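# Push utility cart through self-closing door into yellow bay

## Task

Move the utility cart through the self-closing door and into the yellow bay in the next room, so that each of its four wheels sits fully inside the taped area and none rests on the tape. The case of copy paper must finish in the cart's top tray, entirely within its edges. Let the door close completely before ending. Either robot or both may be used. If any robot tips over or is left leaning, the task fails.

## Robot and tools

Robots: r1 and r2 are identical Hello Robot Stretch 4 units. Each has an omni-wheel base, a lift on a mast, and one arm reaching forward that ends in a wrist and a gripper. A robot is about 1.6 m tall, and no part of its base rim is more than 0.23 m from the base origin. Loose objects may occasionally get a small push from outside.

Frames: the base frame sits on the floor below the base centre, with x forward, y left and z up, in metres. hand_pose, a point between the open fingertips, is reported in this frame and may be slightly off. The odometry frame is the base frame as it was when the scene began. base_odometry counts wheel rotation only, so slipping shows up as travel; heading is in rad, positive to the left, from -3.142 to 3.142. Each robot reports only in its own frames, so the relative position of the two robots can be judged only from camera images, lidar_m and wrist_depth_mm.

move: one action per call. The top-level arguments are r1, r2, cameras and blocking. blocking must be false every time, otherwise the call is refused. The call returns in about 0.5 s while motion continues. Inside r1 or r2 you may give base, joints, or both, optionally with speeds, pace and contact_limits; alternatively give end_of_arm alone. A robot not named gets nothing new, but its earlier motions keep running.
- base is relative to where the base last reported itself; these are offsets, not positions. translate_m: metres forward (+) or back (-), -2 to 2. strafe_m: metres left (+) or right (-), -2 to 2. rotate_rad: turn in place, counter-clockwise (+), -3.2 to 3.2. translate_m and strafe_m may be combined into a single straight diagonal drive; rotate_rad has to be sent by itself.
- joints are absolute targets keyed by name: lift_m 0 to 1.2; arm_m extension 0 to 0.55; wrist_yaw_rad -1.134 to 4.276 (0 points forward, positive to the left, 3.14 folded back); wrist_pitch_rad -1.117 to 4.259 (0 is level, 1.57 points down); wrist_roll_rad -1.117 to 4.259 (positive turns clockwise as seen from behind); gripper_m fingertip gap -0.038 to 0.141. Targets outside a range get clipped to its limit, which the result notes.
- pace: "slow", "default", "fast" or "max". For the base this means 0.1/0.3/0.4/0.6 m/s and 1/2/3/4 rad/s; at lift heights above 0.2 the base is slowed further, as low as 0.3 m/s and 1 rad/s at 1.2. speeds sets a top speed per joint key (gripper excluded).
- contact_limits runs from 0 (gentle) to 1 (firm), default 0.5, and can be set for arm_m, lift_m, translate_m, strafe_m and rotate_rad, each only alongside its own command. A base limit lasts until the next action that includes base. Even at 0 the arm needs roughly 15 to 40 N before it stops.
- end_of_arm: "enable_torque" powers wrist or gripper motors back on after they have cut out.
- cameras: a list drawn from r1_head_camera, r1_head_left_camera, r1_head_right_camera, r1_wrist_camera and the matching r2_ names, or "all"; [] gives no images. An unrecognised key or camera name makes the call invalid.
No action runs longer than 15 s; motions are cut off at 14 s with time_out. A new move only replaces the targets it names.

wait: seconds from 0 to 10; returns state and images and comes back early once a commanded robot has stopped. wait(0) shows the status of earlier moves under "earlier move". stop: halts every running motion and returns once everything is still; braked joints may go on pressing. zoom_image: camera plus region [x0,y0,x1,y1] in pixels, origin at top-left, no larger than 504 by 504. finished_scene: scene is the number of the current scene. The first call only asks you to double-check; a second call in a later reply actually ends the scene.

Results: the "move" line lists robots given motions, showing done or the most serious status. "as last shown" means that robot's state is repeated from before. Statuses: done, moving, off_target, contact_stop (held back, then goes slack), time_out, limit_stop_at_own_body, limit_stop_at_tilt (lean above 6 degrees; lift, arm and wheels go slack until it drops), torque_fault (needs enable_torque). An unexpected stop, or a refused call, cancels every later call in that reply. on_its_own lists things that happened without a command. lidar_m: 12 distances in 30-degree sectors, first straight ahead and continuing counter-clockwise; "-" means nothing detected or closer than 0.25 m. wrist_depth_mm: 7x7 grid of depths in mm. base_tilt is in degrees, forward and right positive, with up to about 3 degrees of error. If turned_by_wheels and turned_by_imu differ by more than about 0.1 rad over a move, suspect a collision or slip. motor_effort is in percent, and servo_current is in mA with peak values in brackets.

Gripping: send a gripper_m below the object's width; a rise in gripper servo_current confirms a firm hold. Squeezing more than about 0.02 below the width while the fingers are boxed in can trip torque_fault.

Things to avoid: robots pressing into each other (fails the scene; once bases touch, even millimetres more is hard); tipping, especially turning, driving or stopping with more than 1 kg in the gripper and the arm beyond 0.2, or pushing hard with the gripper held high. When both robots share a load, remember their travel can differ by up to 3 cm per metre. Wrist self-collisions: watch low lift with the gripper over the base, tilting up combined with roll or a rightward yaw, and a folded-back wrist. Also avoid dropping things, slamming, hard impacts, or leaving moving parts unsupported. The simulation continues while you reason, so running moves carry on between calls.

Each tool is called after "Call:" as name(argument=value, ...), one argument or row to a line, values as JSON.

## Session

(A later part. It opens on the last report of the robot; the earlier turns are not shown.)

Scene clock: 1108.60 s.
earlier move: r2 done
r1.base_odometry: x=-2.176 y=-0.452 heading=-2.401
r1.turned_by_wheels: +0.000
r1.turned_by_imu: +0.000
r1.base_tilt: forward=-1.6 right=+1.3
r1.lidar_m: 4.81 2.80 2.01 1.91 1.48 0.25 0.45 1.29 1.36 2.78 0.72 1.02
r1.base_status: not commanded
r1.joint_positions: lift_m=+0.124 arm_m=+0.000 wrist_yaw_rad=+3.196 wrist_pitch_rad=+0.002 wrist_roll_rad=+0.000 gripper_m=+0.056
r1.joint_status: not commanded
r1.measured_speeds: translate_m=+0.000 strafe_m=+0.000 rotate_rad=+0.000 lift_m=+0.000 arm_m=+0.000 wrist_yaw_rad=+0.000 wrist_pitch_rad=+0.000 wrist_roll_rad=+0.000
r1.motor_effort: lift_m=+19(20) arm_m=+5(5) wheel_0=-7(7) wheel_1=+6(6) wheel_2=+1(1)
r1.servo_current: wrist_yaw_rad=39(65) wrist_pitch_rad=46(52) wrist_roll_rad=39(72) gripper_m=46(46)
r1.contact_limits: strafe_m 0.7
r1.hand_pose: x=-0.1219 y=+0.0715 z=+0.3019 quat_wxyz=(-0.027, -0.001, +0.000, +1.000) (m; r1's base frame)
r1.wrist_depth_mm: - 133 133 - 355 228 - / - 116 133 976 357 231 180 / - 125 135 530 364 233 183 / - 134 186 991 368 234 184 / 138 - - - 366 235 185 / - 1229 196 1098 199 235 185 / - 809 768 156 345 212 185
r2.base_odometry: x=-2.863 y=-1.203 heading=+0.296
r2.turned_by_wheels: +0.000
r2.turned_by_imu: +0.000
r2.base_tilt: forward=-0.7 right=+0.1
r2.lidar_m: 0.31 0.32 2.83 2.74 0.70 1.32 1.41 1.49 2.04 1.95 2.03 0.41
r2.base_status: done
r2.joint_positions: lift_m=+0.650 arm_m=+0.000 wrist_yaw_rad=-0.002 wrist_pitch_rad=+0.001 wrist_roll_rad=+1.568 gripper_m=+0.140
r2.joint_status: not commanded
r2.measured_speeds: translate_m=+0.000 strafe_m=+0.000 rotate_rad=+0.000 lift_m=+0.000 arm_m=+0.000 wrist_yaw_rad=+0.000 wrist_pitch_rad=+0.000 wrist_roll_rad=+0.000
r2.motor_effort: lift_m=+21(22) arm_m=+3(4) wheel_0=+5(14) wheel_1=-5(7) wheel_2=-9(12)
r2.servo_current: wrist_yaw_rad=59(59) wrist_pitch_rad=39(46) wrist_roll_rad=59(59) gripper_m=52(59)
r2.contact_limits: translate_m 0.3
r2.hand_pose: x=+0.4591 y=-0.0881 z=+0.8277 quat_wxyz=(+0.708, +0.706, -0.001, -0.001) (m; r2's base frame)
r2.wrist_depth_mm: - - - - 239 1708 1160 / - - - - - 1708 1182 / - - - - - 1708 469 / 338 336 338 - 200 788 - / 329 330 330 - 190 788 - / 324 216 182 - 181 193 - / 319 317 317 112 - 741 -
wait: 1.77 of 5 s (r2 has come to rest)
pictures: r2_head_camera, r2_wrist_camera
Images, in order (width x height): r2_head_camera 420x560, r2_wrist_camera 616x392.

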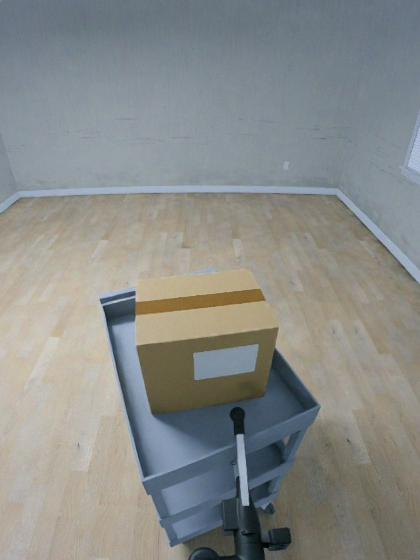

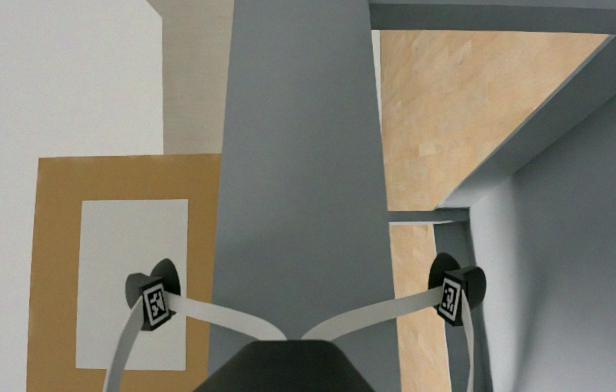

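Call:
move(
  r2={"base": {"strafe_m": -0.015, "translate_m": 0.018}, "pace": "slow", "contact_limits": {"translate_m": 0.3}},
  blocking=false,
  cameras=[],
)

Call:
wait(
  seconds=3,
  cameras=["r2_wrist_camera"],
)

Call:
move(
  r2={"joints": {"gripper_m": 0.02}},
  blocking=false,
  cameras=[],
)

Call:
wait(
  seconds=3,
  cameras=["r2_wrist_camera", "r2_head_camera"],
)

Scene clock: 1122.37 s.
move: r2 moving
r1.base_odometry: x=-2.176 y=-0.452 heading=-2.401
r1.turned_by_wheels: +0.000
r1.turned_by_imu: +0.000
r1.base_tilt: forward=-1.6 right=+1.3
r1.lidar_m: 4.82 2.79 2.01 1.92 1.47 0.25 0.44 1.30 1.38 2.77 0.73 1.05
r1.base_status: not commanded
r1.joint_positions: lift_m=+0.124 arm_m=+0.000 wrist_yaw_rad=+3.196 wrist_pitch_rad=+0.002 wrist_roll_rad=+0.000 gripper_m=+0.056
r1.joint_status: not commanded
r1.measured_speeds: translate_m=+0.000 strafe_m=+0.000 rotate_rad=+0.000 lift_m=+0.000 arm_m=+0.000 wrist_yaw_rad=+0.000 wrist_pitch_rad=+0.000 wrist_roll_rad=+0.000
r1.motor_effort: lift_m=+19(20) arm_m=+4(5) wheel_0=-6(7) wheel_1=+6(6) wheel_2=+1(1)
r1.servo_current: wrist_yaw_rad=39(59) wrist_pitch_rad=39(46) wrist_roll_rad=46(52) gripper_m=39(46)
r1.contact_limits: strafe_m 0.7
r1.hand_pose: x=-0.1219 y=+0.0715 z=+0.3019 quat_wxyz=(-0.027, -0.001, +0.000, +1.000) (m; r1's base frame)
r1.wrist_depth_mm: - 133 133 - 357 229 - / - 116 133 976 359 231 181 / - 125 135 530 364 233 183 / - 134 186 991 368 234 185 / 138 - - 1983 368 235 185 / - 1229 197 1098 198 235 185 / - 809 759 156 345 212 185
r2.base_odometry: x=-2.851 y=-1.209 heading=+0.295
r2.turned_by_wheels: -0.001
r2.turned_by_imu: +0.000
r2.base_tilt: forward=-0.7 right=+0.1
r2.lidar_m: 0.31 0.31 2.85 2.76 0.71 1.33 1.41 1.52 2.01 1.94 2.06 0.42
r2.base_status: translate_m moving; strafe_m moving
r2.joint_positions: lift_m=+0.650 arm_m=+0.000 wrist_yaw_rad=-0.002 wrist_pitch_rad=+0.001 wrist_roll_rad=+1.568 gripper_m=+0.140
r2.joint_status: not commanded
r2.measured_speeds: translate_m=+0.038 strafe_m=-0.032 rotate_rad=-0.001 lift_m=+0.000 arm_m=+0.000 wrist_yaw_rad=+0.000 wrist_pitch_rad=+0.000 wrist_roll_rad=+0.000
r2.motor_effort: lift_m=+21(22) arm_m=+3(4) wheel_0=+5(11) wheel_1=-5(7) wheel_2=-12(14)
r2.servo_current: wrist_yaw_rad=46(59) wrist_pitch_rad=39(46) wrist_roll_rad=52(59) gripper_m=52(52)
r2.contact_limits: translate_m 0.3
r2.hand_pose: x=+0.4591 y=-0.0881 z=+0.8277 quat_wxyz=(+0.708, +0.706, -0.001, -0.001) (m; r2's base frame)
r2.wrist_depth_mm: - - - - 236 1921 - / - - - - - 1708 1160 / - - - - - 1708 466 / 332 330 329 - 196 750 - / 325 322 325 - 187 778 - / 320 216 179 - 177 196 - / 312 314 312 112 - 732 -
pictures: none
No camera images: "cameras" was empty.

Scene clock: 1123.07 s.
earlier move: r2 done
r1.base_odometry: x=-2.176 y=-0.452 heading=-2.401
r1.turned_by_wheels: +0.000
r1.turned_by_imu: +0.000
r1.base_tilt: forward=-1.6 right=+1.3
r1.lidar_m: 4.82 2.77 2.03 1.93 1.44 0.25 0.44 1.29 1.38 2.79 0.74 1.06
r1.base_status: not commanded
r1.joint_positions: lift_m=+0.124 arm_m=+0.000 wrist_yaw_rad=+3.196 wrist_pitch_rad=+0.002 wrist_roll_rad=+0.000 gripper_m=+0.056
r1.joint_status: not commanded
r1.measured_speeds: translate_m=+0.000 strafe_m=+0.000 rotate_rad=+0.000 lift_m=+0.000 arm_m=+0.000 wrist_yaw_rad=+0.000 wrist_pitch_rad=+0.000 wrist_roll_rad=+0.000
r1.motor_effort: lift_m=+19(20) arm_m=+4(5) wheel_0=-6(7) wheel_1=+6(6) wheel_2=+1(1)
r1.servo_current: wrist_yaw_rad=39(59) wrist_pitch_rad=39(52) wrist_roll_rad=52(65) gripper_m=46(46)
r1.contact_limits: strafe_m 0.7
r1.hand_pose: x=-0.1219 y=+0.0715 z=+0.3019 quat_wxyz=(-0.027, -0.001, +0.000, +1.000) (m; r1's base frame)
r1.wrist_depth_mm: - 133 133 - 357 229 - / - 117 133 976 359 230 181 / - 125 135 530 364 233 183 / - 134 186 1008 366 233 184 / 137 - - 1983 368 235 185 / - 1205 196 1098 199 236 185 / - 809 768 156 345 213 185
r2.base_odometry: x=-2.842 y=-1.212 heading=+0.295
r2.turned_by_wheels: +0.000
r2.turned_by_imu: +0.000
r2.base_tilt: forward=-0.7 right=+0.1
r2.lidar_m: 0.33 0.32 2.85 2.75 0.73 1.33 1.41 1.50 1.99 1.95 2.05 0.43
r2.base_status: done
r2.joint_positions: lift_m=+0.650 arm_m=+0.000 wrist_yaw_rad=-0.002 wrist_pitch_rad=+0.001 wrist_roll_rad=+1.568 gripper_m=+0.140
r2.joint_status: not commanded
r2.measured_speeds: translate_m=+0.000 strafe_m=+0.000 rotate_rad=+0.000 lift_m=+0.000 arm_m=+0.000 wrist_yaw_rad=+0.000 wrist_pitch_rad=+0.000 wrist_roll_rad=+0.000
r2.motor_effort: lift_m=+21(22) arm_m=+4(4) wheel_0=+5(11) wheel_1=-3(7) wheel_2=-8(14)
r2.servo_current: wrist_yaw_rad=46(59) wrist_pitch_rad=39(46) wrist_roll_rad=46(59) gripper_m=46(59)
r2.contact_limits: translate_m 0.3
r2.hand_pose: x=+0.4591 y=-0.0881 z=+0.8277 quat_wxyz=(+0.708, +0.706, -0.001, -0.001) (m; r2's base frame)
r2.wrist_depth_mm: - - - - - - - / - - - - - 1708 1182 / - - - - 212 1756 459 / 330 332 330 - 199 759 - / 324 325 324 - 190 788 - / 319 319 183 - 181 199 - / 315 315 317 112 - 741 -
wait: 0.70 of 3 s (r2 has come to rest)
pictures: r2_wrist_camera
Images, in order (width x height): r2_wrist_camera 616x392.

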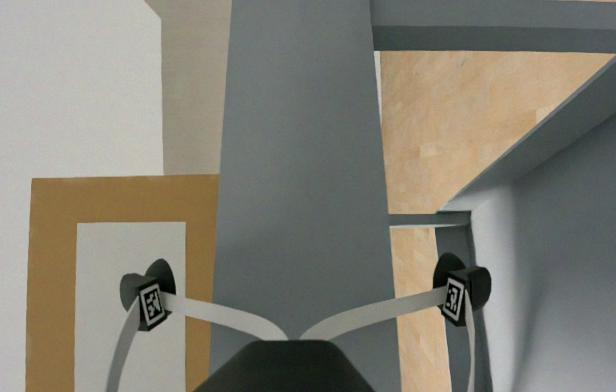

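Scene clock: 1123.57 s.
move: r2 moving
r1.base_odometry: x=-2.176 y=-0.452 heading=-2.401
r1.turned_by_wheels: +0.000
r1.turned_by_imu: +0.000
r1.base_tilt: forward=-1.6 right=+1.3
r1.lidar_m: 4.81 2.81 2.03 1.91 1.48 0.25 0.44 1.28 1.36 2.79 0.72 1.03
r1.base_status: not commanded
r1.joint_positions: lift_m=+0.124 arm_m=+0.000 wrist_yaw_rad=+3.196 wrist_pitch_rad=+0.002 wrist_roll_rad=+0.000 gripper_m=+0.056
r1.joint_status: not commanded
r1.measured_speeds: translate_m=+0.000 strafe_m=+0.000 rotate_rad=+0.000 lift_m=+0.000 arm_m=+0.000 wrist_yaw_rad=+0.000 wrist_pitch_rad=+0.000 wrist_roll_rad=+0.000
r1.motor_effort: lift_m=+19(19) arm_m=+5(5) wheel_0=-7(7) wheel_1=+6(6) wheel_2=+1(1)
r1.servo_current: wrist_yaw_rad=52(65) wrist_pitch_rad=39(46) wrist_roll_rad=33(59) gripper_m=39(39)
r1.contact_limits: strafe_m 0.7
r1.hand_pose: x=-0.1219 y=+0.0715 z=+0.3019 quat_wxyz=(-0.027, -0.001, +0.000, +1.000) (m; r1's base frame)
r1.wrist_depth_mm: - 133 133 - 353 229 - / - 116 133 960 359 230 181 / - 125 135 530 364 233 182 / - 134 186 1008 368 234 184 / 137 - - 1983 368 235 185 / - 1229 197 1098 199 236 185 / - 809 768 156 345 213 184
r2.base_odometry: x=-2.842 y=-1.212 heading=+0.295
r2.turned_by_wheels: +0.000
r2.turned_by_imu: +0.000
r2.base_tilt: forward=-0.7 right=+0.0
r2.lidar_m: 0.33 0.32 2.83 2.75 0.74 1.32 1.42 1.50 2.00 1.94 2.03 0.42
r2.base_status: not commanded
r2.joint_positions: lift_m=+0.650 arm_m=+0.000 wrist_yaw_rad=-0.002 wrist_pitch_rad=+0.001 wrist_roll_rad=+1.568 gripper_m=+0.128
r2.joint_status: gripper_m moving
r2.measured_speeds: translate_m=+0.000 strafe_m=+0.000 rotate_rad=+0.000 lift_m=+0.000 arm_m=+0.000 wrist_yaw_rad=+0.000 wrist_pitch_rad=+0.000 wrist_roll_rad=+0.000
r2.motor_effort: lift_m=+21(21) arm_m=+4(4) wheel_0=+4(5) wheel_1=-4(4) wheel_2=-8(9)
r2.servo_current: wrist_yaw_rad=52(59) wrist_pitch_rad=39(46) wrist_roll_rad=52(59) gripper_m=104(117)
r2.contact_limits: translate_m 0.3
r2.hand_pose: x=+0.4591 y=-0.0881 z=+0.8278 quat_wxyz=(+0.708, +0.706, -0.001, -0.001) (m; r2's base frame)
r2.wrist_depth_mm: - - - - 233 - - / - - - - - 1708 1182 / - - - - 213 1708 459 / 330 327 330 - 200 750 - / 325 322 324 - 189 798 - / 322 319 185 - 182 189 - / 315 314 315 112 - 741 -
pictures: none
No camera images: "cameras" was empty.

Scene clock: 1125.23 s.
earlier move: r2 done
r1.base_odometry: x=-2.176 y=-0.452 heading=-2.401
r1.turned_by_wheels: +0.000
r1.turned_by_imu: +0.000
r1.base_tilt: forward=-1.6 right=+1.3
r1.lidar_m: 4.83 2.78 1.99 1.92 1.49 0.25 0.43 1.31 1.38 2.78 0.73 1.03
r1.base_status: not commanded
r1.joint_positions: lift_m=+0.124 arm_m=+0.000 wrist_yaw_rad=+3.196 wrist_pitch_rad=+0.002 wrist_roll_rad=+0.000 gripper_m=+0.056
r1.joint_status: not commanded
r1.measured_speeds: translate_m=+0.000 strafe_m=+0.000 rotate_rad=+0.000 lift_m=+0.000 arm_m=+0.000 wrist_yaw_rad=+0.000 wrist_pitch_rad=+0.000 wrist_roll_rad=+0.000
r1.motor_effort: lift_m=+19(20) arm_m=+5(5) wheel_0=-7(7) wheel_1=+6(6) wheel_2=+1(1)
r1.servo_current: wrist_yaw_rad=52(65) wrist_pitch_rad=39(52) wrist_roll_rad=52(65) gripper_m=39(46)
r1.contact_limits: strafe_m 0.7
r1.hand_pose: x=-0.1219 y=+0.0715 z=+0.3019 quat_wxyz=(-0.027, -0.001, +0.000, +1.000) (m; r1's base frame)
r1.wrist_depth_mm: - 133 133 - 355 229 - / - 116 133 960 359 230 181 / - 125 135 530 364 233 183 / - 134 186 991 368 234 184 / 138 - - 1983 368 235 185 / - 1229 196 1098 199 235 185 / - 809 759 156 343 213 185
r2.base_odometry: x=-2.842 y=-1.212 heading=+0.295
r2.turned_by_wheels: +0.000
r2.turned_by_imu: +0.000
r2.base_tilt: forward=-0.7 right=+0.1
r2.lidar_m: 0.32 0.33 2.85 2.76 0.74 1.32 1.44 1.51 2.00 1.94 2.03 0.42
r2.base_status: not commanded
r2.joint_positions: lift_m=+0.650 arm_m=+0.000 wrist_yaw_rad=-0.002 wrist_pitch_rad=+0.001 wrist_roll_rad=+1.569 gripper_m=+0.021
r2.joint_status: all done
r2.measured_speeds: translate_m=+0.000 strafe_m=+0.000 rotate_rad=+0.000 lift_m=+0.000 arm_m=+0.000 wrist_yaw_rad=+0.000 wrist_pitch_rad=+0.000 wrist_roll_rad=+0.000
r2.motor_effort: lift_m=+21(21) arm_m=+4(4) wheel_0=+2(5) wheel_1=-4(4) wheel_2=-4(9)
r2.servo_current: wrist_yaw_rad=46(59) wrist_pitch_rad=46(52) wrist_roll_rad=46(59) gripper_m=150(358)
r2.contact_limits: translate_m 0.3
r2.hand_pose: x=+0.4591 y=-0.0881 z=+0.8276 quat_wxyz=(+0.708, +0.706, +0.000, -0.001) (m; r2's base frame)
r2.wrist_depth_mm: - - - - 225 - - / - - - - - 1708 1160 / - - - - - 1708 455 / 322 322 322 - 193 750 - / 315 315 319 - 183 778 - / 312 310 - - 175 162 - / 307 307 307 112 - 723 -
wait: 1.67 of 3 s (r2 has come to rest)
pictures: r2_head_camera, r2_wrist_camera
Images, in order (width x height): r2_head_camera 420x560, r2_wrist_camera 616x392.

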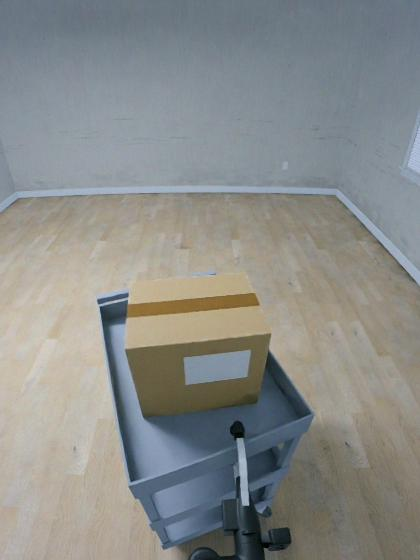

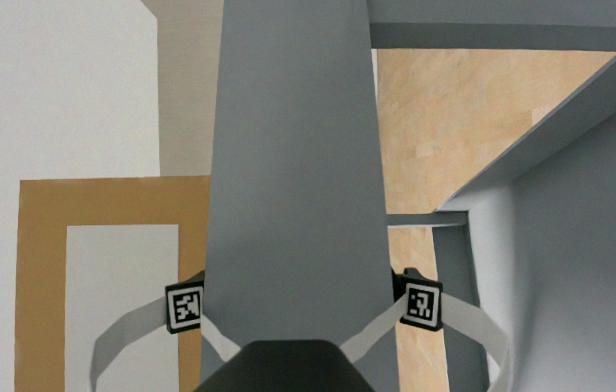

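Call:
move(
  r2={"base": {"strafe_m": 0.06, "translate_m": -0.3}, "pace": "slow"},
  blocking=false,
  cameras=[],
)

Call:
wait(
  seconds=7,
  cameras=["r2_wrist_camera", "r2_head_camera"],
)

Scene clock: 1140.13 s.
move: r2 moving
r1.base_odometry: x=-2.176 y=-0.452 heading=-2.401
r1.turned_by_wheels: +0.000
r1.turned_by_imu: +0.000
r1.base_tilt: forward=-1.6 right=+1.3
r1.lidar_m: 4.81 2.77 2.02 1.92 1.45 0.25 0.43 1.28 1.36 2.77 0.72 1.02
r1.base_status: not commanded
r1.joint_positions: lift_m=+0.124 arm_m=+0.000 wrist_yaw_rad=+3.196 wrist_pitch_rad=+0.002 wrist_roll_rad=+0.000 gripper_m=+0.056
r1.joint_status: not commanded
r1.measured_speeds: translate_m=+0.000 strafe_m=+0.000 rotate_rad=+0.000 lift_m=+0.000 arm_m=+0.000 wrist_yaw_rad=+0.000 wrist_pitch_rad=+0.000 wrist_roll_rad=+0.000
r1.motor_effort: lift_m=+19(20) arm_m=+5(5) wheel_0=-6(7) wheel_1=+6(6) wheel_2=+1(1)
r1.servo_current: wrist_yaw_rad=46(65) wrist_pitch_rad=33(52) wrist_roll_rad=52(52) gripper_m=46(46)
r1.contact_limits: strafe_m 0.7
r1.hand_pose: x=-0.1219 y=+0.0715 z=+0.3019 quat_wxyz=(-0.027, -0.001, +0.000, +1.000) (m; r1's base frame)
r1.wrist_depth_mm: - 133 133 - 355 229 - / - 116 133 960 359 230 181 / - 125 135 530 364 233 183 / - 134 186 991 368 234 184 / 137 - - 1983 368 235 185 / - 1205 197 1098 199 236 185 / - 809 750 156 345 212 185
r2.base_odometry: x=-2.854 y=-1.214 heading=+0.295
r2.turned_by_wheels: +0.000
r2.turned_by_imu: +0.000
r2.base_tilt: forward=-0.6 right=+0.1
r2.lidar_m: 0.32 0.33 2.83 2.74 0.73 1.33 1.41 1.52 2.02 1.92 2.04 0.40
r2.base_status: translate_m moving; strafe_m moving
r2.joint_positions: lift_m=+0.650 arm_m=+0.000 wrist_yaw_rad=-0.001 wrist_pitch_rad=+0.001 wrist_roll_rad=+1.569 gripper_m=+0.021
r2.joint_status: not commanded
r2.measured_speeds: translate_m=-0.049 strafe_m=+0.010 rotate_rad=-0.001 lift_m=+0.000 arm_m=+0.000 wrist_yaw_rad=+0.000 wrist_pitch_rad=+0.000 wrist_roll_rad=+0.000
r2.motor_effort: lift_m=+21(21) arm_m=+0(4) wheel_0=-6(12) wheel_1=-7(8) wheel_2=+14(14)
r2.servo_current: wrist_yaw_rad=46(59) wrist_pitch_rad=46(46) wrist_roll_rad=46(52) gripper_m=150(163)
r2.hand_pose: x=+0.4592 y=-0.0878 z=+0.8276 quat_wxyz=(+0.708, +0.706, +0.000, -0.001) (m; r2's base frame)
r2.wrist_depth_mm: - - - - 223 - - / - - - - - 1708 1160 / - - - - - 1756 462 / 320 320 320 - 191 715 - / 317 315 317 - 182 788 - / 310 314 - - 175 162 - / 309 307 307 112 - 715 -
pictures: none
No camera images: "cameras" was empty.

Scene clock: 1143.97 s.
earlier move: r2 done
r1.base_odometry: x=-2.176 y=-0.452 heading=-2.401
r1.turned_by_wheels: +0.000
r1.turned_by_imu: +0.000
r1.base_tilt: forward=-1.6 right=+1.3
r1.lidar_m: 4.82 2.79 1.96 1.93 1.46 0.25 0.45 1.28 1.38 0.56 0.55 0.83
r1.base_status: not commanded
r1.joint_positions: lift_m=+0.124 arm_m=+0.000 wrist_yaw_rad=+3.196 wrist_pitch_rad=+0.002 wrist_roll_rad=+0.000 gripper_m=+0.056
r1.joint_status: not commanded
r1.measured_speeds: translate_m=+0.000 strafe_m=+0.000 rotate_rad=+0.000 lift_m=+0.000 arm_m=+0.000 wrist_yaw_rad=+0.000 wrist_pitch_rad=+0.000 wrist_roll_rad=+0.000
r1.motor_effort: lift_m=+19(20) arm_m=+4(5) wheel_0=-6(7) wheel_1=+6(6) wheel_2=+1(1)
r1.servo_current: wrist_yaw_rad=46(78) wrist_pitch_rad=46(52) wrist_roll_rad=39(72) gripper_m=46(52)
r1.contact_limits: strafe_m 0.7
r1.hand_pose: x=-0.1219 y=+0.0715 z=+0.3019 quat_wxyz=(-0.027, -0.001, +0.000, +1.000) (m; r1's base frame)
r1.wrist_depth_mm: - 133 133 - 355 228 - / - 116 133 960 359 231 181 / - 125 135 535 364 233 183 / - 134 186 1008 368 234 184 / 138 - - 1983 370 235 185 / - 1229 196 1098 198 236 185 / - 809 759 156 345 213 185
r2.base_odometry: x=-3.146 y=-1.242 heading=+0.295
r2.turned_by_wheels: +0.000
r2.turned_by_imu: +0.000
r2.base_tilt: forward=-0.7 right=+0.1
r2.lidar_m: 0.33 0.33 2.78 0.59 0.59 1.19 1.14 1.20 1.69 1.98 2.11 0.41
r2.base_status: done
r2.joint_positions: lift_m=+0.650 arm_m=+0.000 wrist_yaw_rad=-0.001 wrist_pitch_rad=+0.001 wrist_roll_rad=+1.569 gripper_m=+0.021
r2.joint_status: not commanded
r2.measured_speeds: translate_m=+0.000 strafe_m=+0.000 rotate_rad=+0.000 lift_m=+0.000 arm_m=+0.000 wrist_yaw_rad=+0.000 wrist_pitch_rad=+0.000 wrist_roll_rad=+0.000
r2.motor_effort: lift_m=+21(21) arm_m=-4(4) wheel_0=-6(14) wheel_1=-6(9) wheel_2=+6(15)
r2.servo_current: wrist_yaw_rad=52(59) wrist_pitch_rad=39(52) wrist_roll_rad=46(59) gripper_m=143(163)
r2.hand_pose: x=+0.4592 y=-0.0878 z=+0.8276 quat_wxyz=(+0.708, +0.707, +0.000, -0.001) (m; r2's base frame)
r2.wrist_depth_mm: - - - - - - - / - - - - - 1661 1160 / - - - - - 1756 449 / 322 320 320 - 192 723 - / 317 317 317 - 183 788 - / 310 312 - - 175 162 - / 307 306 306 112 - 723 -
wait: 3.83 of 7 s (r2 has come to rest)
pictures: r2_head_camera, r2_wrist_camera
Images, in order (width x height): r2_head_camera 420x560, r2_wrist_camera 616x392.

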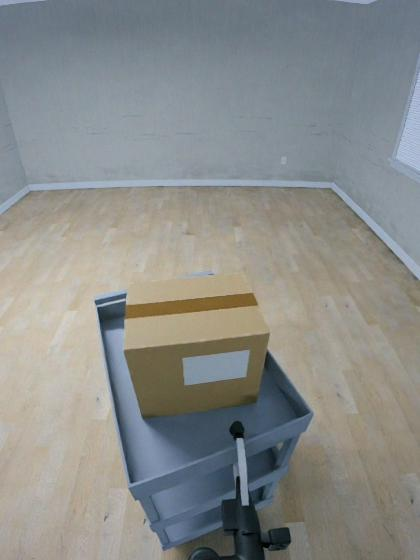

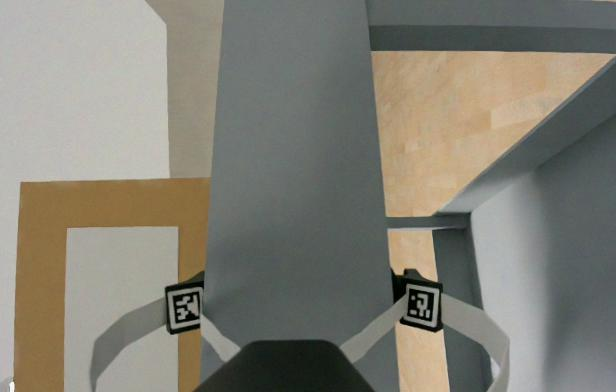

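Call:
move(
  r2={"base": {"rotate_rad": -0.09}, "pace": "slow"},
  blocking=false,
  cameras=[],
)

Call:
wait(
  seconds=3,
  cameras=["r2_head_camera"],
)

Scene clock: 1179.30 s.
move: r2 moving
r1.base_odometry: x=-2.176 y=-0.452 heading=-2.401
r1.turned_by_wheels: +0.000
r1.turned_by_imu: +0.000
r1.base_tilt: forward=-1.6 right=+1.3
r1.lidar_m: 4.82 2.79 2.03 1.92 1.46 0.25 0.42 1.32 1.38 0.59 0.57 0.84
r1.base_status: not commanded
r1.joint_positions: lift_m=+0.124 arm_m=+0.000 wrist_yaw_rad=+3.196 wrist_pitch_rad=+0.002 wrist_roll_rad=+0.000 gripper_m=+0.056
r1.joint_status: not commanded
r1.measured_speeds: translate_m=+0.000 strafe_m=+0.000 rotate_rad=+0.000 lift_m=+0.000 arm_m=+0.000 wrist_yaw_rad=+0.000 wrist_pitch_rad=+0.000 wrist_roll_rad=+0.000
r1.motor_effort: lift_m=+19(20) arm_m=+4(5) wheel_0=-7(7) wheel_1=+6(6) wheel_2=+1(1)
r1.servo_current: wrist_yaw_rad=65(65) wrist_pitch_rad=39(39) wrist_roll_rad=46(52) gripper_m=39(46)
r1.contact_limits: strafe_m 0.7
r1.hand_pose: x=-0.1219 y=+0.0715 z=+0.3019 quat_wxyz=(-0.027, -0.001, +0.000, +1.000) (m; r1's base frame)
r1.wrist_depth_mm: - 133 133 - 355 229 - / - 116 133 960 359 231 181 / - 125 136 530 364 233 183 / - 134 186 991 368 234 184 / 137 - - 1983 368 235 185 / - 1229 196 1098 199 236 185 / - 820 759 156 345 212 185
r2.base_odometry: x=-3.146 y=-1.242 heading=+0.212
r2.turned_by_wheels: -0.083
r2.turned_by_imu: -0.080
r2.base_tilt: forward=-0.7 right=+0.1
r2.lidar_m: 0.33 0.31 2.87 0.60 0.57 1.14 1.13 1.15 1.55 2.00 2.01 0.45
r2.base_status: rotate_rad moving
r2.joint_positions: lift_m=+0.650 arm_m=+0.000 wrist_yaw_rad=+0.010 wrist_pitch_rad=+0.002 wrist_roll_rad=+1.570 gripper_m=+0.021
r2.joint_status: not commanded
r2.measured_speeds: translate_m=+0.001 strafe_m=+0.000 rotate_rad=-0.116 lift_m=+0.000 arm_m=+0.000 wrist_yaw_rad=+0.000 wrist_pitch_rad=+0.002 wrist_roll_rad=+0.002
r2.motor_effort: lift_m=+21(21) arm_m=-4(4) wheel_0=+13(14) wheel_1=+5(9) wheel_2=+10(14)
r2.servo_current: wrist_yaw_rad=65(65) wrist_pitch_rad=46(46) wrist_roll_rad=39(52) gripper_m=143(143)
r2.hand_pose: x=+0.4602 y=-0.0845 z=+0.8275 quat_wxyz=(+0.708, +0.707, +0.004, +0.003) (m; r2's base frame)
r2.wrist_depth_mm: - - - 253 - - - / - - - - - 1708 1138 / - - - - - 1661 442 / - - - - - 1618 - / 322 324 324 - 193 768 - / 314 315 - - 180 161 - / 307 304 306 112 - 715 -
pictures: none
No camera images: "cameras" was empty.

Scene clock: 1179.70 s.
earlier move: r2 done
r1.base_odometry: x=-2.176 y=-0.452 heading=-2.401
r1.turned_by_wheels: +0.000
r1.turned_by_imu: +0.000
r1.base_tilt: forward=-1.6 right=+1.3
r1.lidar_m: 4.81 2.78 1.99 1.88 1.48 0.25 0.43 1.31 1.39 0.58 0.60 0.83
r1.base_status: not commanded
r1.joint_positions: lift_m=+0.124 arm_m=+0.000 wrist_yaw_rad=+3.196 wrist_pitch_rad=+0.002 wrist_roll_rad=+0.000 gripper_m=+0.056
r1.joint_status: not commanded
r1.measured_speeds: translate_m=+0.000 strafe_m=+0.000 rotate_rad=+0.000 lift_m=+0.000 arm_m=+0.000 wrist_yaw_rad=+0.000 wrist_pitch_rad=+0.000 wrist_roll_rad=+0.000
r1.motor_effort: lift_m=+19(20) arm_m=+4(5) wheel_0=-7(7) wheel_1=+6(6) wheel_2=+1(1)
r1.servo_current: wrist_yaw_rad=33(65) wrist_pitch_rad=39(46) wrist_roll_rad=26(52) gripper_m=39(46)
r1.contact_limits: strafe_m 0.7
r1.hand_pose: x=-0.1219 y=+0.0715 z=+0.3019 quat_wxyz=(-0.027, -0.001, +0.000, +1.000) (m; r1's base frame)
r1.wrist_depth_mm: - 133 133 - 357 229 - / - 116 133 960 359 231 181 / - 125 135 530 364 233 183 / - 134 186 1008 368 234 184 / 137 - - 1983 368 235 185 / - 1229 196 1078 199 235 185 / - 809 759 156 345 212 185
r2.base_odometry: x=-3.146 y=-1.242 heading=+0.207
r2.turned_by_wheels: -0.005
r2.turned_by_imu: -0.005
r2.base_tilt: forward=-0.7 right=+0.1
r2.lidar_m: 0.32 0.31 2.87 0.60 0.58 1.13 1.14 1.12 1.53 1.99 2.06 0.45
r2.base_status: done
r2.joint_positions: lift_m=+0.650 arm_m=+0.000 wrist_yaw_rad=+0.010 wrist_pitch_rad=+0.002 wrist_roll_rad=+1.570 gripper_m=+0.021
r2.joint_status: not commanded
r2.measured_speeds: translate_m=+0.000 strafe_m=+0.000 rotate_rad=+0.000 lift_m=+0.000 arm_m=+0.000 wrist_yaw_rad=+0.000 wrist_pitch_rad=+0.000 wrist_roll_rad=+0.000
r2.motor_effort: lift_m=+21(21) arm_m=-3(4) wheel_0=+10(14) wheel_1=+5(9) wheel_2=+9(14)
r2.servo_current: wrist_yaw_rad=59(72) wrist_pitch_rad=46(52) wrist_roll_rad=26(52) gripper_m=143(143)
r2.hand_pose: x=+0.4602 y=-0.0845 z=+0.8274 quat_wxyz=(+0.707, +0.707, +0.004, +0.003) (m; r2's base frame)
r2.wrist_depth_mm: - - - - - 1661 1118 / - - - - - 1618 1138 / - - - - - 1618 430 / - - - - - 1576 - / 325 325 325 - 196 759 - / 314 315 - - 180 162 - / 307 304 309 112 - 707 -
wait: 0.40 of 3 s (r2 has come to rest)
pictures: r2_head_camera
Images, in order (width x height): r2_head_camera 420x560.

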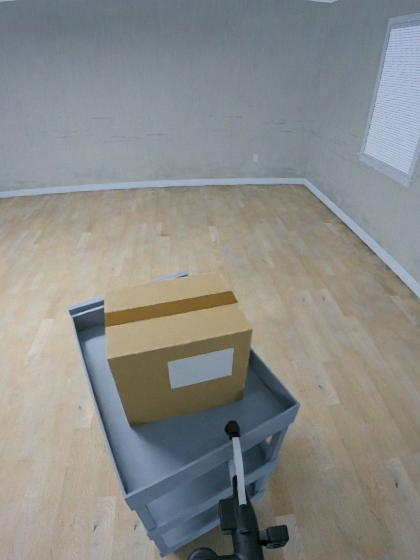

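Call:
move(
  r2={"base": {"strafe_m": 0.073, "translate_m": -0.709}, "pace": "slow"},
  blocking=false,
  cameras=[],
)

Call:
wait(
  seconds=10,
  cameras=["r2_head_camera", "r1_head_right_camera"],
)

Scene clock: 1201.77 s.
move: r2 moving
r1.base_odometry: x=-2.176 y=-0.452 heading=-2.401
r1.turned_by_wheels: +0.000
r1.turned_by_imu: +0.000
r1.base_tilt: forward=-1.6 right=+1.3
r1.lidar_m: 4.82 2.78 2.04 1.93 1.44 0.25 0.44 1.31 1.39 0.58 0.59 0.83
r1.base_status: not commanded
r1.joint_positions: lift_m=+0.124 arm_m=+0.000 wrist_yaw_rad=+3.196 wrist_pitch_rad=+0.002 wrist_roll_rad=+0.000 gripper_m=+0.056
r1.joint_status: not commanded
r1.measured_speeds: translate_m=+0.000 strafe_m=+0.000 rotate_rad=+0.000 lift_m=+0.000 arm_m=+0.000 wrist_yaw_rad=+0.000 wrist_pitch_rad=+0.000 wrist_roll_rad=+0.000
r1.motor_effort: lift_m=+19(20) arm_m=+4(5) wheel_0=-6(7) wheel_1=+6(6) wheel_2=+1(1)
r1.servo_current: wrist_yaw_rad=52(65) wrist_pitch_rad=39(46) wrist_roll_rad=59(59) gripper_m=39(46)
r1.contact_limits: strafe_m 0.7
r1.hand_pose: x=-0.1219 y=+0.0715 z=+0.3019 quat_wxyz=(-0.027, -0.001, +0.000, +1.000) (m; r1's base frame)
r1.wrist_depth_mm: - 133 133 - 357 229 - / - 116 133 960 359 231 181 / - 125 135 530 362 233 183 / - 134 186 991 368 234 184 / 137 - - 1983 368 234 185 / - 1255 197 1098 199 236 185 / - 809 759 156 345 213 185
r2.base_odometry: x=-3.158 y=-1.243 heading=+0.207
r2.turned_by_wheels: +0.000
r2.turned_by_imu: +0.001
r2.base_tilt: forward=-0.7 right=+0.1
r2.lidar_m: 0.32 0.28 2.87 0.58 0.57 1.11 1.13 1.16 1.50 2.00 2.06 0.44
r2.base_status: translate_m moving; strafe_m moving
r2.joint_positions: lift_m=+0.650 arm_m=+0.000 wrist_yaw_rad=+0.010 wrist_pitch_rad=+0.002 wrist_roll_rad=+1.570 gripper_m=+0.021
r2.joint_status: not commanded
r2.measured_speeds: translate_m=-0.049 strafe_m=+0.005 rotate_rad=-0.001 lift_m=+0.000 arm_m=+0.000 wrist_yaw_rad=+0.000 wrist_pitch_rad=+0.000 wrist_roll_rad=+0.000
r2.motor_effort: lift_m=+21(21) arm_m=-4(4) wheel_0=-6(10) wheel_1=-8(8) wheel_2=+17(17)
r2.servo_current: wrist_yaw_rad=78(78) wrist_pitch_rad=46(46) wrist_roll_rad=52(52) gripper_m=143(143)
r2.hand_pose: x=+0.4602 y=-0.0845 z=+0.8273 quat_wxyz=(+0.707, +0.707, +0.004, +0.003) (m; r2's base frame)
r2.wrist_depth_mm: - - - - - 1618 1138 / - - - 240 - 1661 1138 / - - - - - 1661 433 / - - - - - 1576 - / 330 327 327 - 200 759 - / 319 319 - - 181 160 - / 309 307 309 112 174 715 -
pictures: none
No camera images: "cameras" was empty.

Scene clock: 1209.67 s.
earlier move: r2 done
r1.base_odometry: x=-2.176 y=-0.452 heading=-2.401
r1.turned_by_wheels: +0.000
r1.turned_by_imu: -0.001
r1.base_tilt: forward=-1.6 right=+1.3
r1.lidar_m: 4.81 2.78 2.02 1.91 1.51 0.25 0.43 0.64 0.52 0.43 0.40 0.47
r1.base_status: not commanded
r1.joint_positions: lift_m=+0.124 arm_m=+0.000 wrist_yaw_rad=+3.196 wrist_pitch_rad=+0.002 wrist_roll_rad=+0.000 gripper_m=+0.056
r1.joint_status: not commanded
r1.measured_speeds: translate_m=+0.000 strafe_m=+0.000 rotate_rad=+0.000 lift_m=+0.000 arm_m=+0.000 wrist_yaw_rad=+0.000 wrist_pitch_rad=+0.000 wrist_roll_rad=+0.000
r1.motor_effort: lift_m=+19(20) arm_m=+4(5) wheel_0=-6(8) wheel_1=+6(6) wheel_2=+1(1)
r1.servo_current: wrist_yaw_rad=52(65) wrist_pitch_rad=39(59) wrist_roll_rad=65(72) gripper_m=39(52)
r1.contact_limits: strafe_m 0.7
r1.hand_pose: x=-0.1219 y=+0.0715 z=+0.3019 quat_wxyz=(-0.027, -0.001, +0.000, +1.000) (m; r1's base frame)
r1.wrist_depth_mm: - 133 133 - 357 229 - / - 116 133 960 359 231 181 / - 125 135 530 364 232 183 / - 134 186 1008 366 234 184 / 137 - - 1983 370 234 185 / - 1229 197 1098 199 235 185 / - 809 759 156 345 212 185
r2.base_odometry: x=-3.854 y=-1.316 heading=+0.206
r2.turned_by_wheels: -0.001
r2.turned_by_imu: -0.003
r2.base_tilt: forward=-0.7 right=+0.1
r2.lidar_m: 0.31 0.30 0.59 0.69 0.69 3.57 3.42 0.48 0.59 1.45 2.14 0.43
r2.base_status: done
r2.joint_positions: lift_m=+0.650 arm_m=+0.000 wrist_yaw_rad=-0.002 wrist_pitch_rad=+0.002 wrist_roll_rad=+1.570 gripper_m=+0.021
r2.joint_status: not commanded
r2.measured_speeds: translate_m=+0.000 strafe_m=+0.000 rotate_rad=+0.000 lift_m=+0.000 arm_m=+0.000 wrist_yaw_rad=+0.000 wrist_pitch_rad=+0.000 wrist_roll_rad=+0.000
r2.motor_effort: lift_m=+21(21) arm_m=-4(4) wheel_0=-8(14) wheel_1=-6(9) wheel_2=+3(17)
r2.servo_current: wrist_yaw_rad=52(78) wrist_pitch_rad=46(46) wrist_roll_rad=46(65) gripper_m=137(143)
r2.hand_pose: x=+0.4591 y=-0.0881 z=+0.8273 quat_wxyz=(+0.707, +0.707, +0.000, -0.002) (m; r2's base frame)
r2.wrist_depth_mm: - - - 254 - - - / - - - - - 1661 1138 / - - - - - 1708 449 / - - 334 - - 647 - / 327 324 327 - 198 - - / 319 319 - - 180 161 - / 312 309 312 112 175 732 -
wait: 7.90 of 10 s (r2 has come to rest)
pictures: r1_head_right_camera, r2_head_camera
Images, in order (width x height): r1_head_right_camera 420x672, r2_head_camera 420x560.

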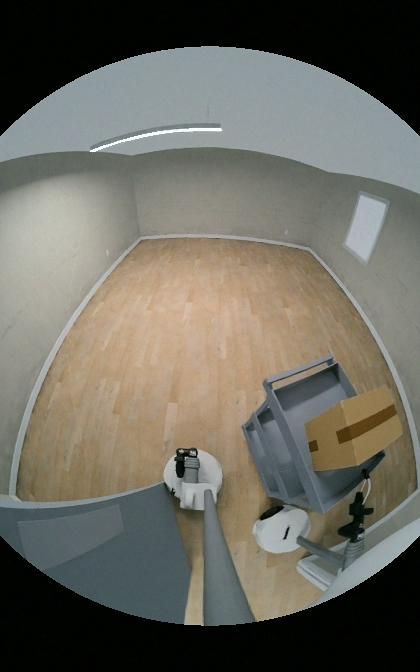

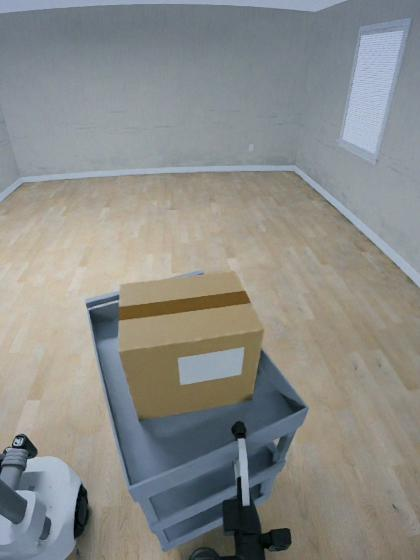

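Call:
wait(
  seconds=0,
  cameras=["r2_head_left_camera", "r2_head_right_camera"],
)

Scene clock: 1257.23 s.
r1.base_odometry: x=-2.176 y=-0.452 heading=-2.401
r1.turned_by_wheels: +0.000
r1.turned_by_imu: +0.000
r1.base_tilt: forward=-1.6 right=+1.3
r1.lidar_m: 4.82 2.75 2.01 1.92 1.46 0.25 0.41 0.65 0.52 0.41 0.42 0.48
r1.base_status: not commanded
r1.joint_positions: lift_m=+0.124 arm_m=+0.000 wrist_yaw_rad=+3.196 wrist_pitch_rad=+0.002 wrist_roll_rad=+0.000 gripper_m=+0.056
r1.joint_status: not commanded
r1.measured_speeds: translate_m=+0.000 strafe_m=+0.000 rotate_rad=+0.000 lift_m=+0.000 arm_m=+0.000 wrist_yaw_rad=+0.000 wrist_pitch_rad=+0.000 wrist_roll_rad=+0.000
r1.motor_effort: lift_m=+19(20) arm_m=+5(5) wheel_0=-6(8) wheel_1=+6(6) wheel_2=+1(1)
r1.servo_current: wrist_yaw_rad=52(65) wrist_pitch_rad=39(59) wrist_roll_rad=39(72) gripper_m=39(52)
r1.contact_limits: strafe_m 0.7
r1.hand_pose: x=-0.1219 y=+0.0715 z=+0.3019 quat_wxyz=(-0.027, -0.001, +0.000, +1.000) (m; r1's base frame)
r1.wrist_depth_mm: - 133 133 - 357 228 - / - 116 133 960 359 232 181 / - 125 135 525 364 232 183 / - 134 186 1008 368 234 185 / 137 - - 1983 368 235 185 / - 1229 197 1098 199 235 185 / - 809 759 156 345 213 185
r2.base_odometry: x=-3.854 y=-1.316 heading=+0.206
r2.turned_by_wheels: +0.000
r2.turned_by_imu: +0.000
r2.base_tilt: forward=-0.7 right=+0.1
r2.lidar_m: 0.33 0.31 0.60 0.66 0.70 3.58 3.42 0.48 0.57 1.46 2.15 0.42
r2.base_status: done
r2.joint_positions: lift_m=+0.650 arm_m=+0.000 wrist_yaw_rad=-0.002 wrist_pitch_rad=+0.002 wrist_roll_rad=+1.570 gripper_m=+0.021
r2.joint_status: not commanded
r2.measured_speeds: translate_m=+0.000 strafe_m=+0.000 rotate_rad=+0.000 lift_m=+0.000 arm_m=+0.000 wrist_yaw_rad=+0.000 wrist_pitch_rad=+0.000 wrist_roll_rad=+0.000
r2.motor_effort: lift_m=+21(21) arm_m=-3(4) wheel_0=-9(14) wheel_1=-6(9) wheel_2=+3(17)
r2.servo_current: wrist_yaw_rad=46(78) wrist_pitch_rad=39(46) wrist_roll_rad=52(65) gripper_m=137(143)
r2.hand_pose: x=+0.4591 y=-0.0881 z=+0.8273 quat_wxyz=(+0.707, +0.707, +0.000, -0.002) (m; r2's base frame)
r2.wrist_depth_mm: - - - 254 - - - / - - - - - 1756 1182 / - - - - - 1618 442 / - - 334 - - 654 - / 327 325 327 - 198 - - / 317 319 - - 181 161 - / 310 309 310 112 175 723 -
pictures: r2_head_left_camera, r2_head_right_camera
Images, in order (width x height): r2_head_left_camera 420x672, r2_head_right_camera 420x672.

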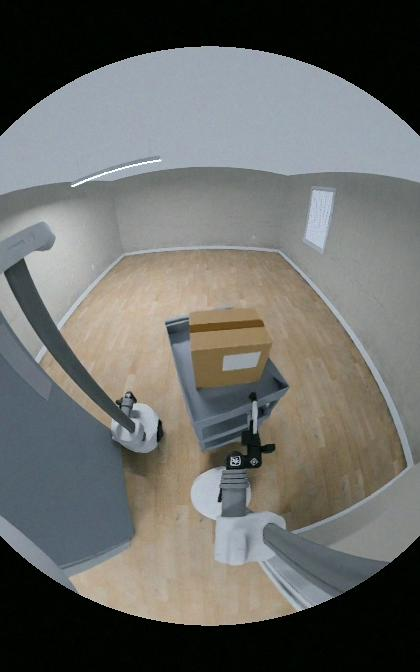

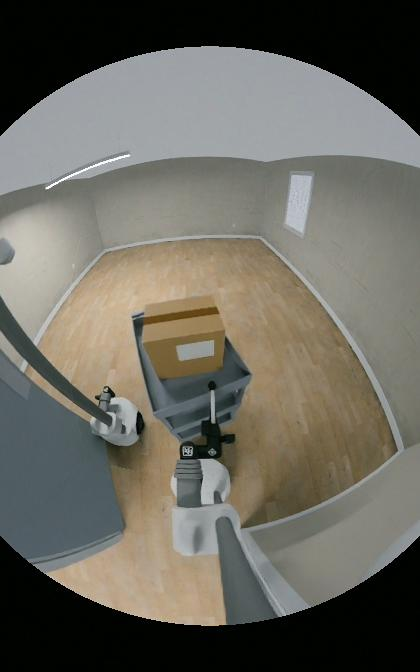

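Call:
zoom_image(
  camera="r2_head_left_camera",
  region=[60, 380, 340, 640],
)

Call:
zoom_image(
  camera="r2_head_right_camera",
  region=[60, 360, 340, 620],
)

Scaled by 1.800 from the camera's 420x672 image, which has a finer 600x960 frame.

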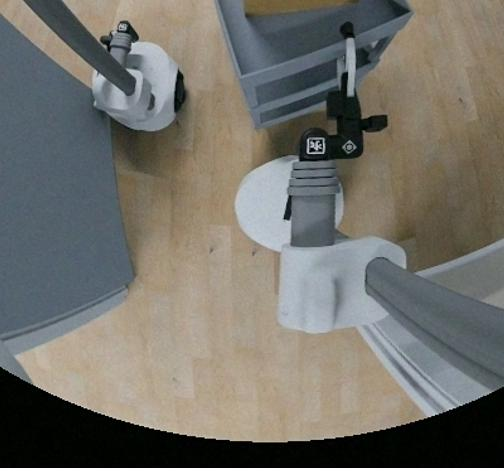

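Scaled by 1.800 from the camera's 420x672 image, which has a finer 600x960 frame.

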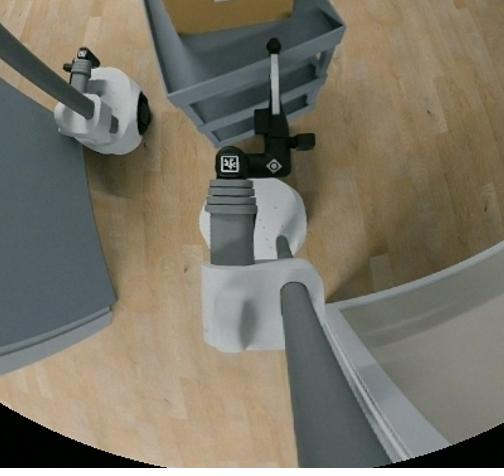

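Call:
move(
  r1={"base": {"strafe_m": 0.12, "translate_m": -0.008}, "pace": "slow", "contact_limits": {"strafe_m": 0.7}},
  blocking=false,
  cameras=[],
)

Call:
wait(
  seconds=4,
  cameras=["r2_head_left_camera"],
)

Scene clock: 1375.70 s.
move: r1 moving
r1.base_odometry: x=-2.166 y=-0.461 heading=-2.400
r1.turned_by_wheels: +0.000
r1.turned_by_imu: +0.000
r1.base_tilt: forward=-1.6 right=+1.3
r1.lidar_m: 4.82 2.76 2.02 1.90 1.49 0.25 0.43 0.70 0.55 0.42 0.40 0.50
r1.base_status: translate_m moving; strafe_m moving
r1.joint_positions: lift_m=+0.124 arm_m=+0.000 wrist_yaw_rad=+3.196 wrist_pitch_rad=+0.002 wrist_roll_rad=+0.000 gripper_m=+0.056
r1.joint_status: not commanded
r1.measured_speeds: translate_m=-0.003 strafe_m=+0.054 rotate_rad=-0.002 lift_m=+0.000 arm_m=+0.000 wrist_yaw_rad=+0.000 wrist_pitch_rad=+0.000 wrist_roll_rad=+0.000
r1.motor_effort: lift_m=+19(20) arm_m=+5(5) wheel_0=-11(11) wheel_1=+11(14) wheel_2=+4(4)
r1.servo_current: wrist_yaw_rad=52(72) wrist_pitch_rad=46(46) wrist_roll_rad=59(59) gripper_m=39(46)
r1.contact_limits: strafe_m 0.7
r1.hand_pose: x=-0.1219 y=+0.0715 z=+0.3019 quat_wxyz=(-0.027, -0.001, +0.000, +1.000) (m; r1's base frame)
r1.wrist_depth_mm: - 133 133 891 347 226 - / - 116 133 904 353 229 181 / - 126 135 512 357 231 182 / - 134 186 931 359 232 184 / 137 - - 1983 362 233 185 / - 1229 197 1008 198 233 185 / - 820 759 156 340 211 185
r2.base_odometry: x=-3.854 y=-1.316 heading=+0.206
r2.turned_by_wheels: +0.000
r2.turned_by_imu: +0.000
r2.base_tilt: forward=-0.7 right=+0.1
r2.lidar_m: 0.32 0.33 0.60 0.69 0.70 3.60 3.41 0.49 0.62 1.45 2.17 0.40
r2.base_status: not commanded
r2.joint_positions: lift_m=+0.650 arm_m=+0.000 wrist_yaw_rad=-0.002 wrist_pitch_rad=+0.002 wrist_roll_rad=+1.570 gripper_m=+0.021
r2.joint_status: not commanded
r2.measured_speeds: translate_m=+0.000 strafe_m=+0.000 rotate_rad=+0.000 lift_m=+0.000 arm_m=+0.000 wrist_yaw_rad=+0.000 wrist_pitch_rad=+0.000 wrist_roll_rad=+0.000
r2.motor_effort: lift_m=+21(21) arm_m=-4(4) wheel_0=-8(9) wheel_1=-6(6) wheel_2=+3(3)
r2.servo_current: wrist_yaw_rad=52(52) wrist_pitch_rad=46(52) wrist_roll_rad=39(52) gripper_m=137(143)
r2.hand_pose: x=+0.4591 y=-0.0881 z=+0.8273 quat_wxyz=(+0.707, +0.707, +0.000, -0.002) (m; r2's base frame)
r2.wrist_depth_mm: - - - 254 - - - / - - - - - 1661 1138 / - - - - - 1661 445 / - - 336 - - 654 - / 327 325 327 - 198 - - / 319 317 - - 181 161 - / 312 310 310 112 175 715 -
pictures: none
No camera images: "cameras" was empty.

Scene clock: 1377.17 s.
earlier move: r1 contact_stop
r1.base_odometry: x=-2.125 y=-0.499 heading=-2.396
r1.turned_by_wheels: +0.004
r1.turned_by_imu: -0.024
r1.base_tilt: forward=-1.6 right=+1.3
r1.lidar_m: 4.79 2.79 2.00 1.90 1.42 0.25 0.38 0.71 0.59 0.43 0.44 0.49
r1.base_status: translate_m contact_stop (by the wheels' count: -0.006 of -0.008); strafe_m contact_stop (by the wheels' count: +0.070 of +0.120)
r1.joint_positions: lift_m=+0.124 arm_m=+0.000 wrist_yaw_rad=+3.196 wrist_pitch_rad=+0.002 wrist_roll_rad=+0.000 gripper_m=+0.056
r1.joint_status: not commanded
r1.measured_speeds: translate_m=+0.000 strafe_m=+0.000 rotate_rad=+0.000 lift_m=+0.000 arm_m=+0.000 wrist_yaw_rad=+0.000 wrist_pitch_rad=+0.000 wrist_roll_rad=+0.000
r1.on_its_own: the wheels are slack since a contact_stop
r1.motor_effort: lift_m=+19(20) arm_m=+4(5) wheel_0=+0(33) wheel_1=+0(32) wheel_2=+0(17)
r1.servo_current: wrist_yaw_rad=52(72) wrist_pitch_rad=46(46) wrist_roll_rad=52(65) gripper_m=46(52)
r1.contact_limits: strafe_m 0.7
r1.hand_pose: x=-0.1218 y=+0.0716 z=+0.3019 quat_wxyz=(-0.027, -0.001, +0.000, +1.000) (m; r1's base frame)
r1.wrist_depth_mm: - 134 247 508 315 215 - / - 133 134 473 317 217 182 / - 130 151 473 320 219 184 / - 135 200 484 324 220 185 / 137 - - 492 324 222 185 / 1229 1229 197 492 199 222 185 / - 809 768 156 309 203 186
r2.base_odometry: x=-3.854 y=-1.316 heading=+0.206
r2.turned_by_wheels: +0.000
r2.turned_by_imu: +0.000
r2.base_tilt: forward=-0.6 right=+0.1
r2.lidar_m: 0.33 0.32 0.61 0.71 0.71 3.60 3.41 0.48 0.61 1.45 2.16 0.42
r2.base_status: not commanded
r2.joint_positions: lift_m=+0.650 arm_m=+0.000 wrist_yaw_rad=-0.002 wrist_pitch_rad=+0.002 wrist_roll_rad=+1.570 gripper_m=+0.021
r2.joint_status: not commanded
r2.measured_speeds: translate_m=+0.000 strafe_m=+0.000 rotate_rad=+0.000 lift_m=+0.000 arm_m=+0.000 wrist_yaw_rad=+0.000 wrist_pitch_rad=+0.000 wrist_roll_rad=+0.000
r2.motor_effort: lift_m=+21(21) arm_m=-3(4) wheel_0=-9(9) wheel_1=-6(6) wheel_2=+3(3)
r2.servo_current: wrist_yaw_rad=52(59) wrist_pitch_rad=39(52) wrist_roll_rad=52(59) gripper_m=137(143)
r2.hand_pose: x=+0.4591 y=-0.0881 z=+0.8273 quat_wxyz=(+0.707, +0.707, +0.000, -0.002) (m; r2's base frame)
r2.wrist_depth_mm: - - - 254 - - - / - - - - - 1661 1160 / - - - - - 1661 449 / - - 332 - - 647 - / 325 325 327 - 198 - - / 317 317 - - 181 161 - / 312 309 310 112 175 715 -
wait: 1.47 of 4 s (r1 has come to rest)
pictures: r2_head_left_camera
Images, in order (width x height): r2_head_left_camera 420x672.

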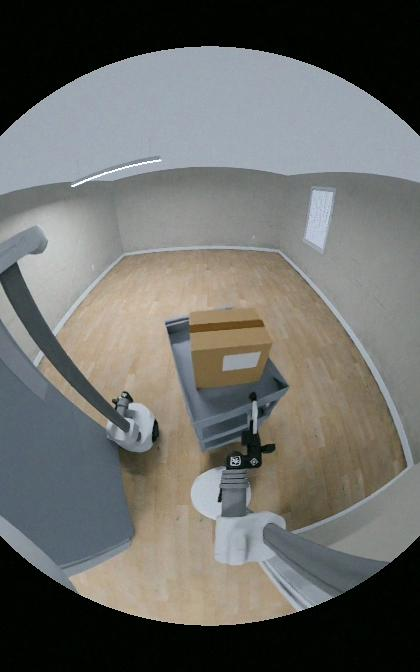

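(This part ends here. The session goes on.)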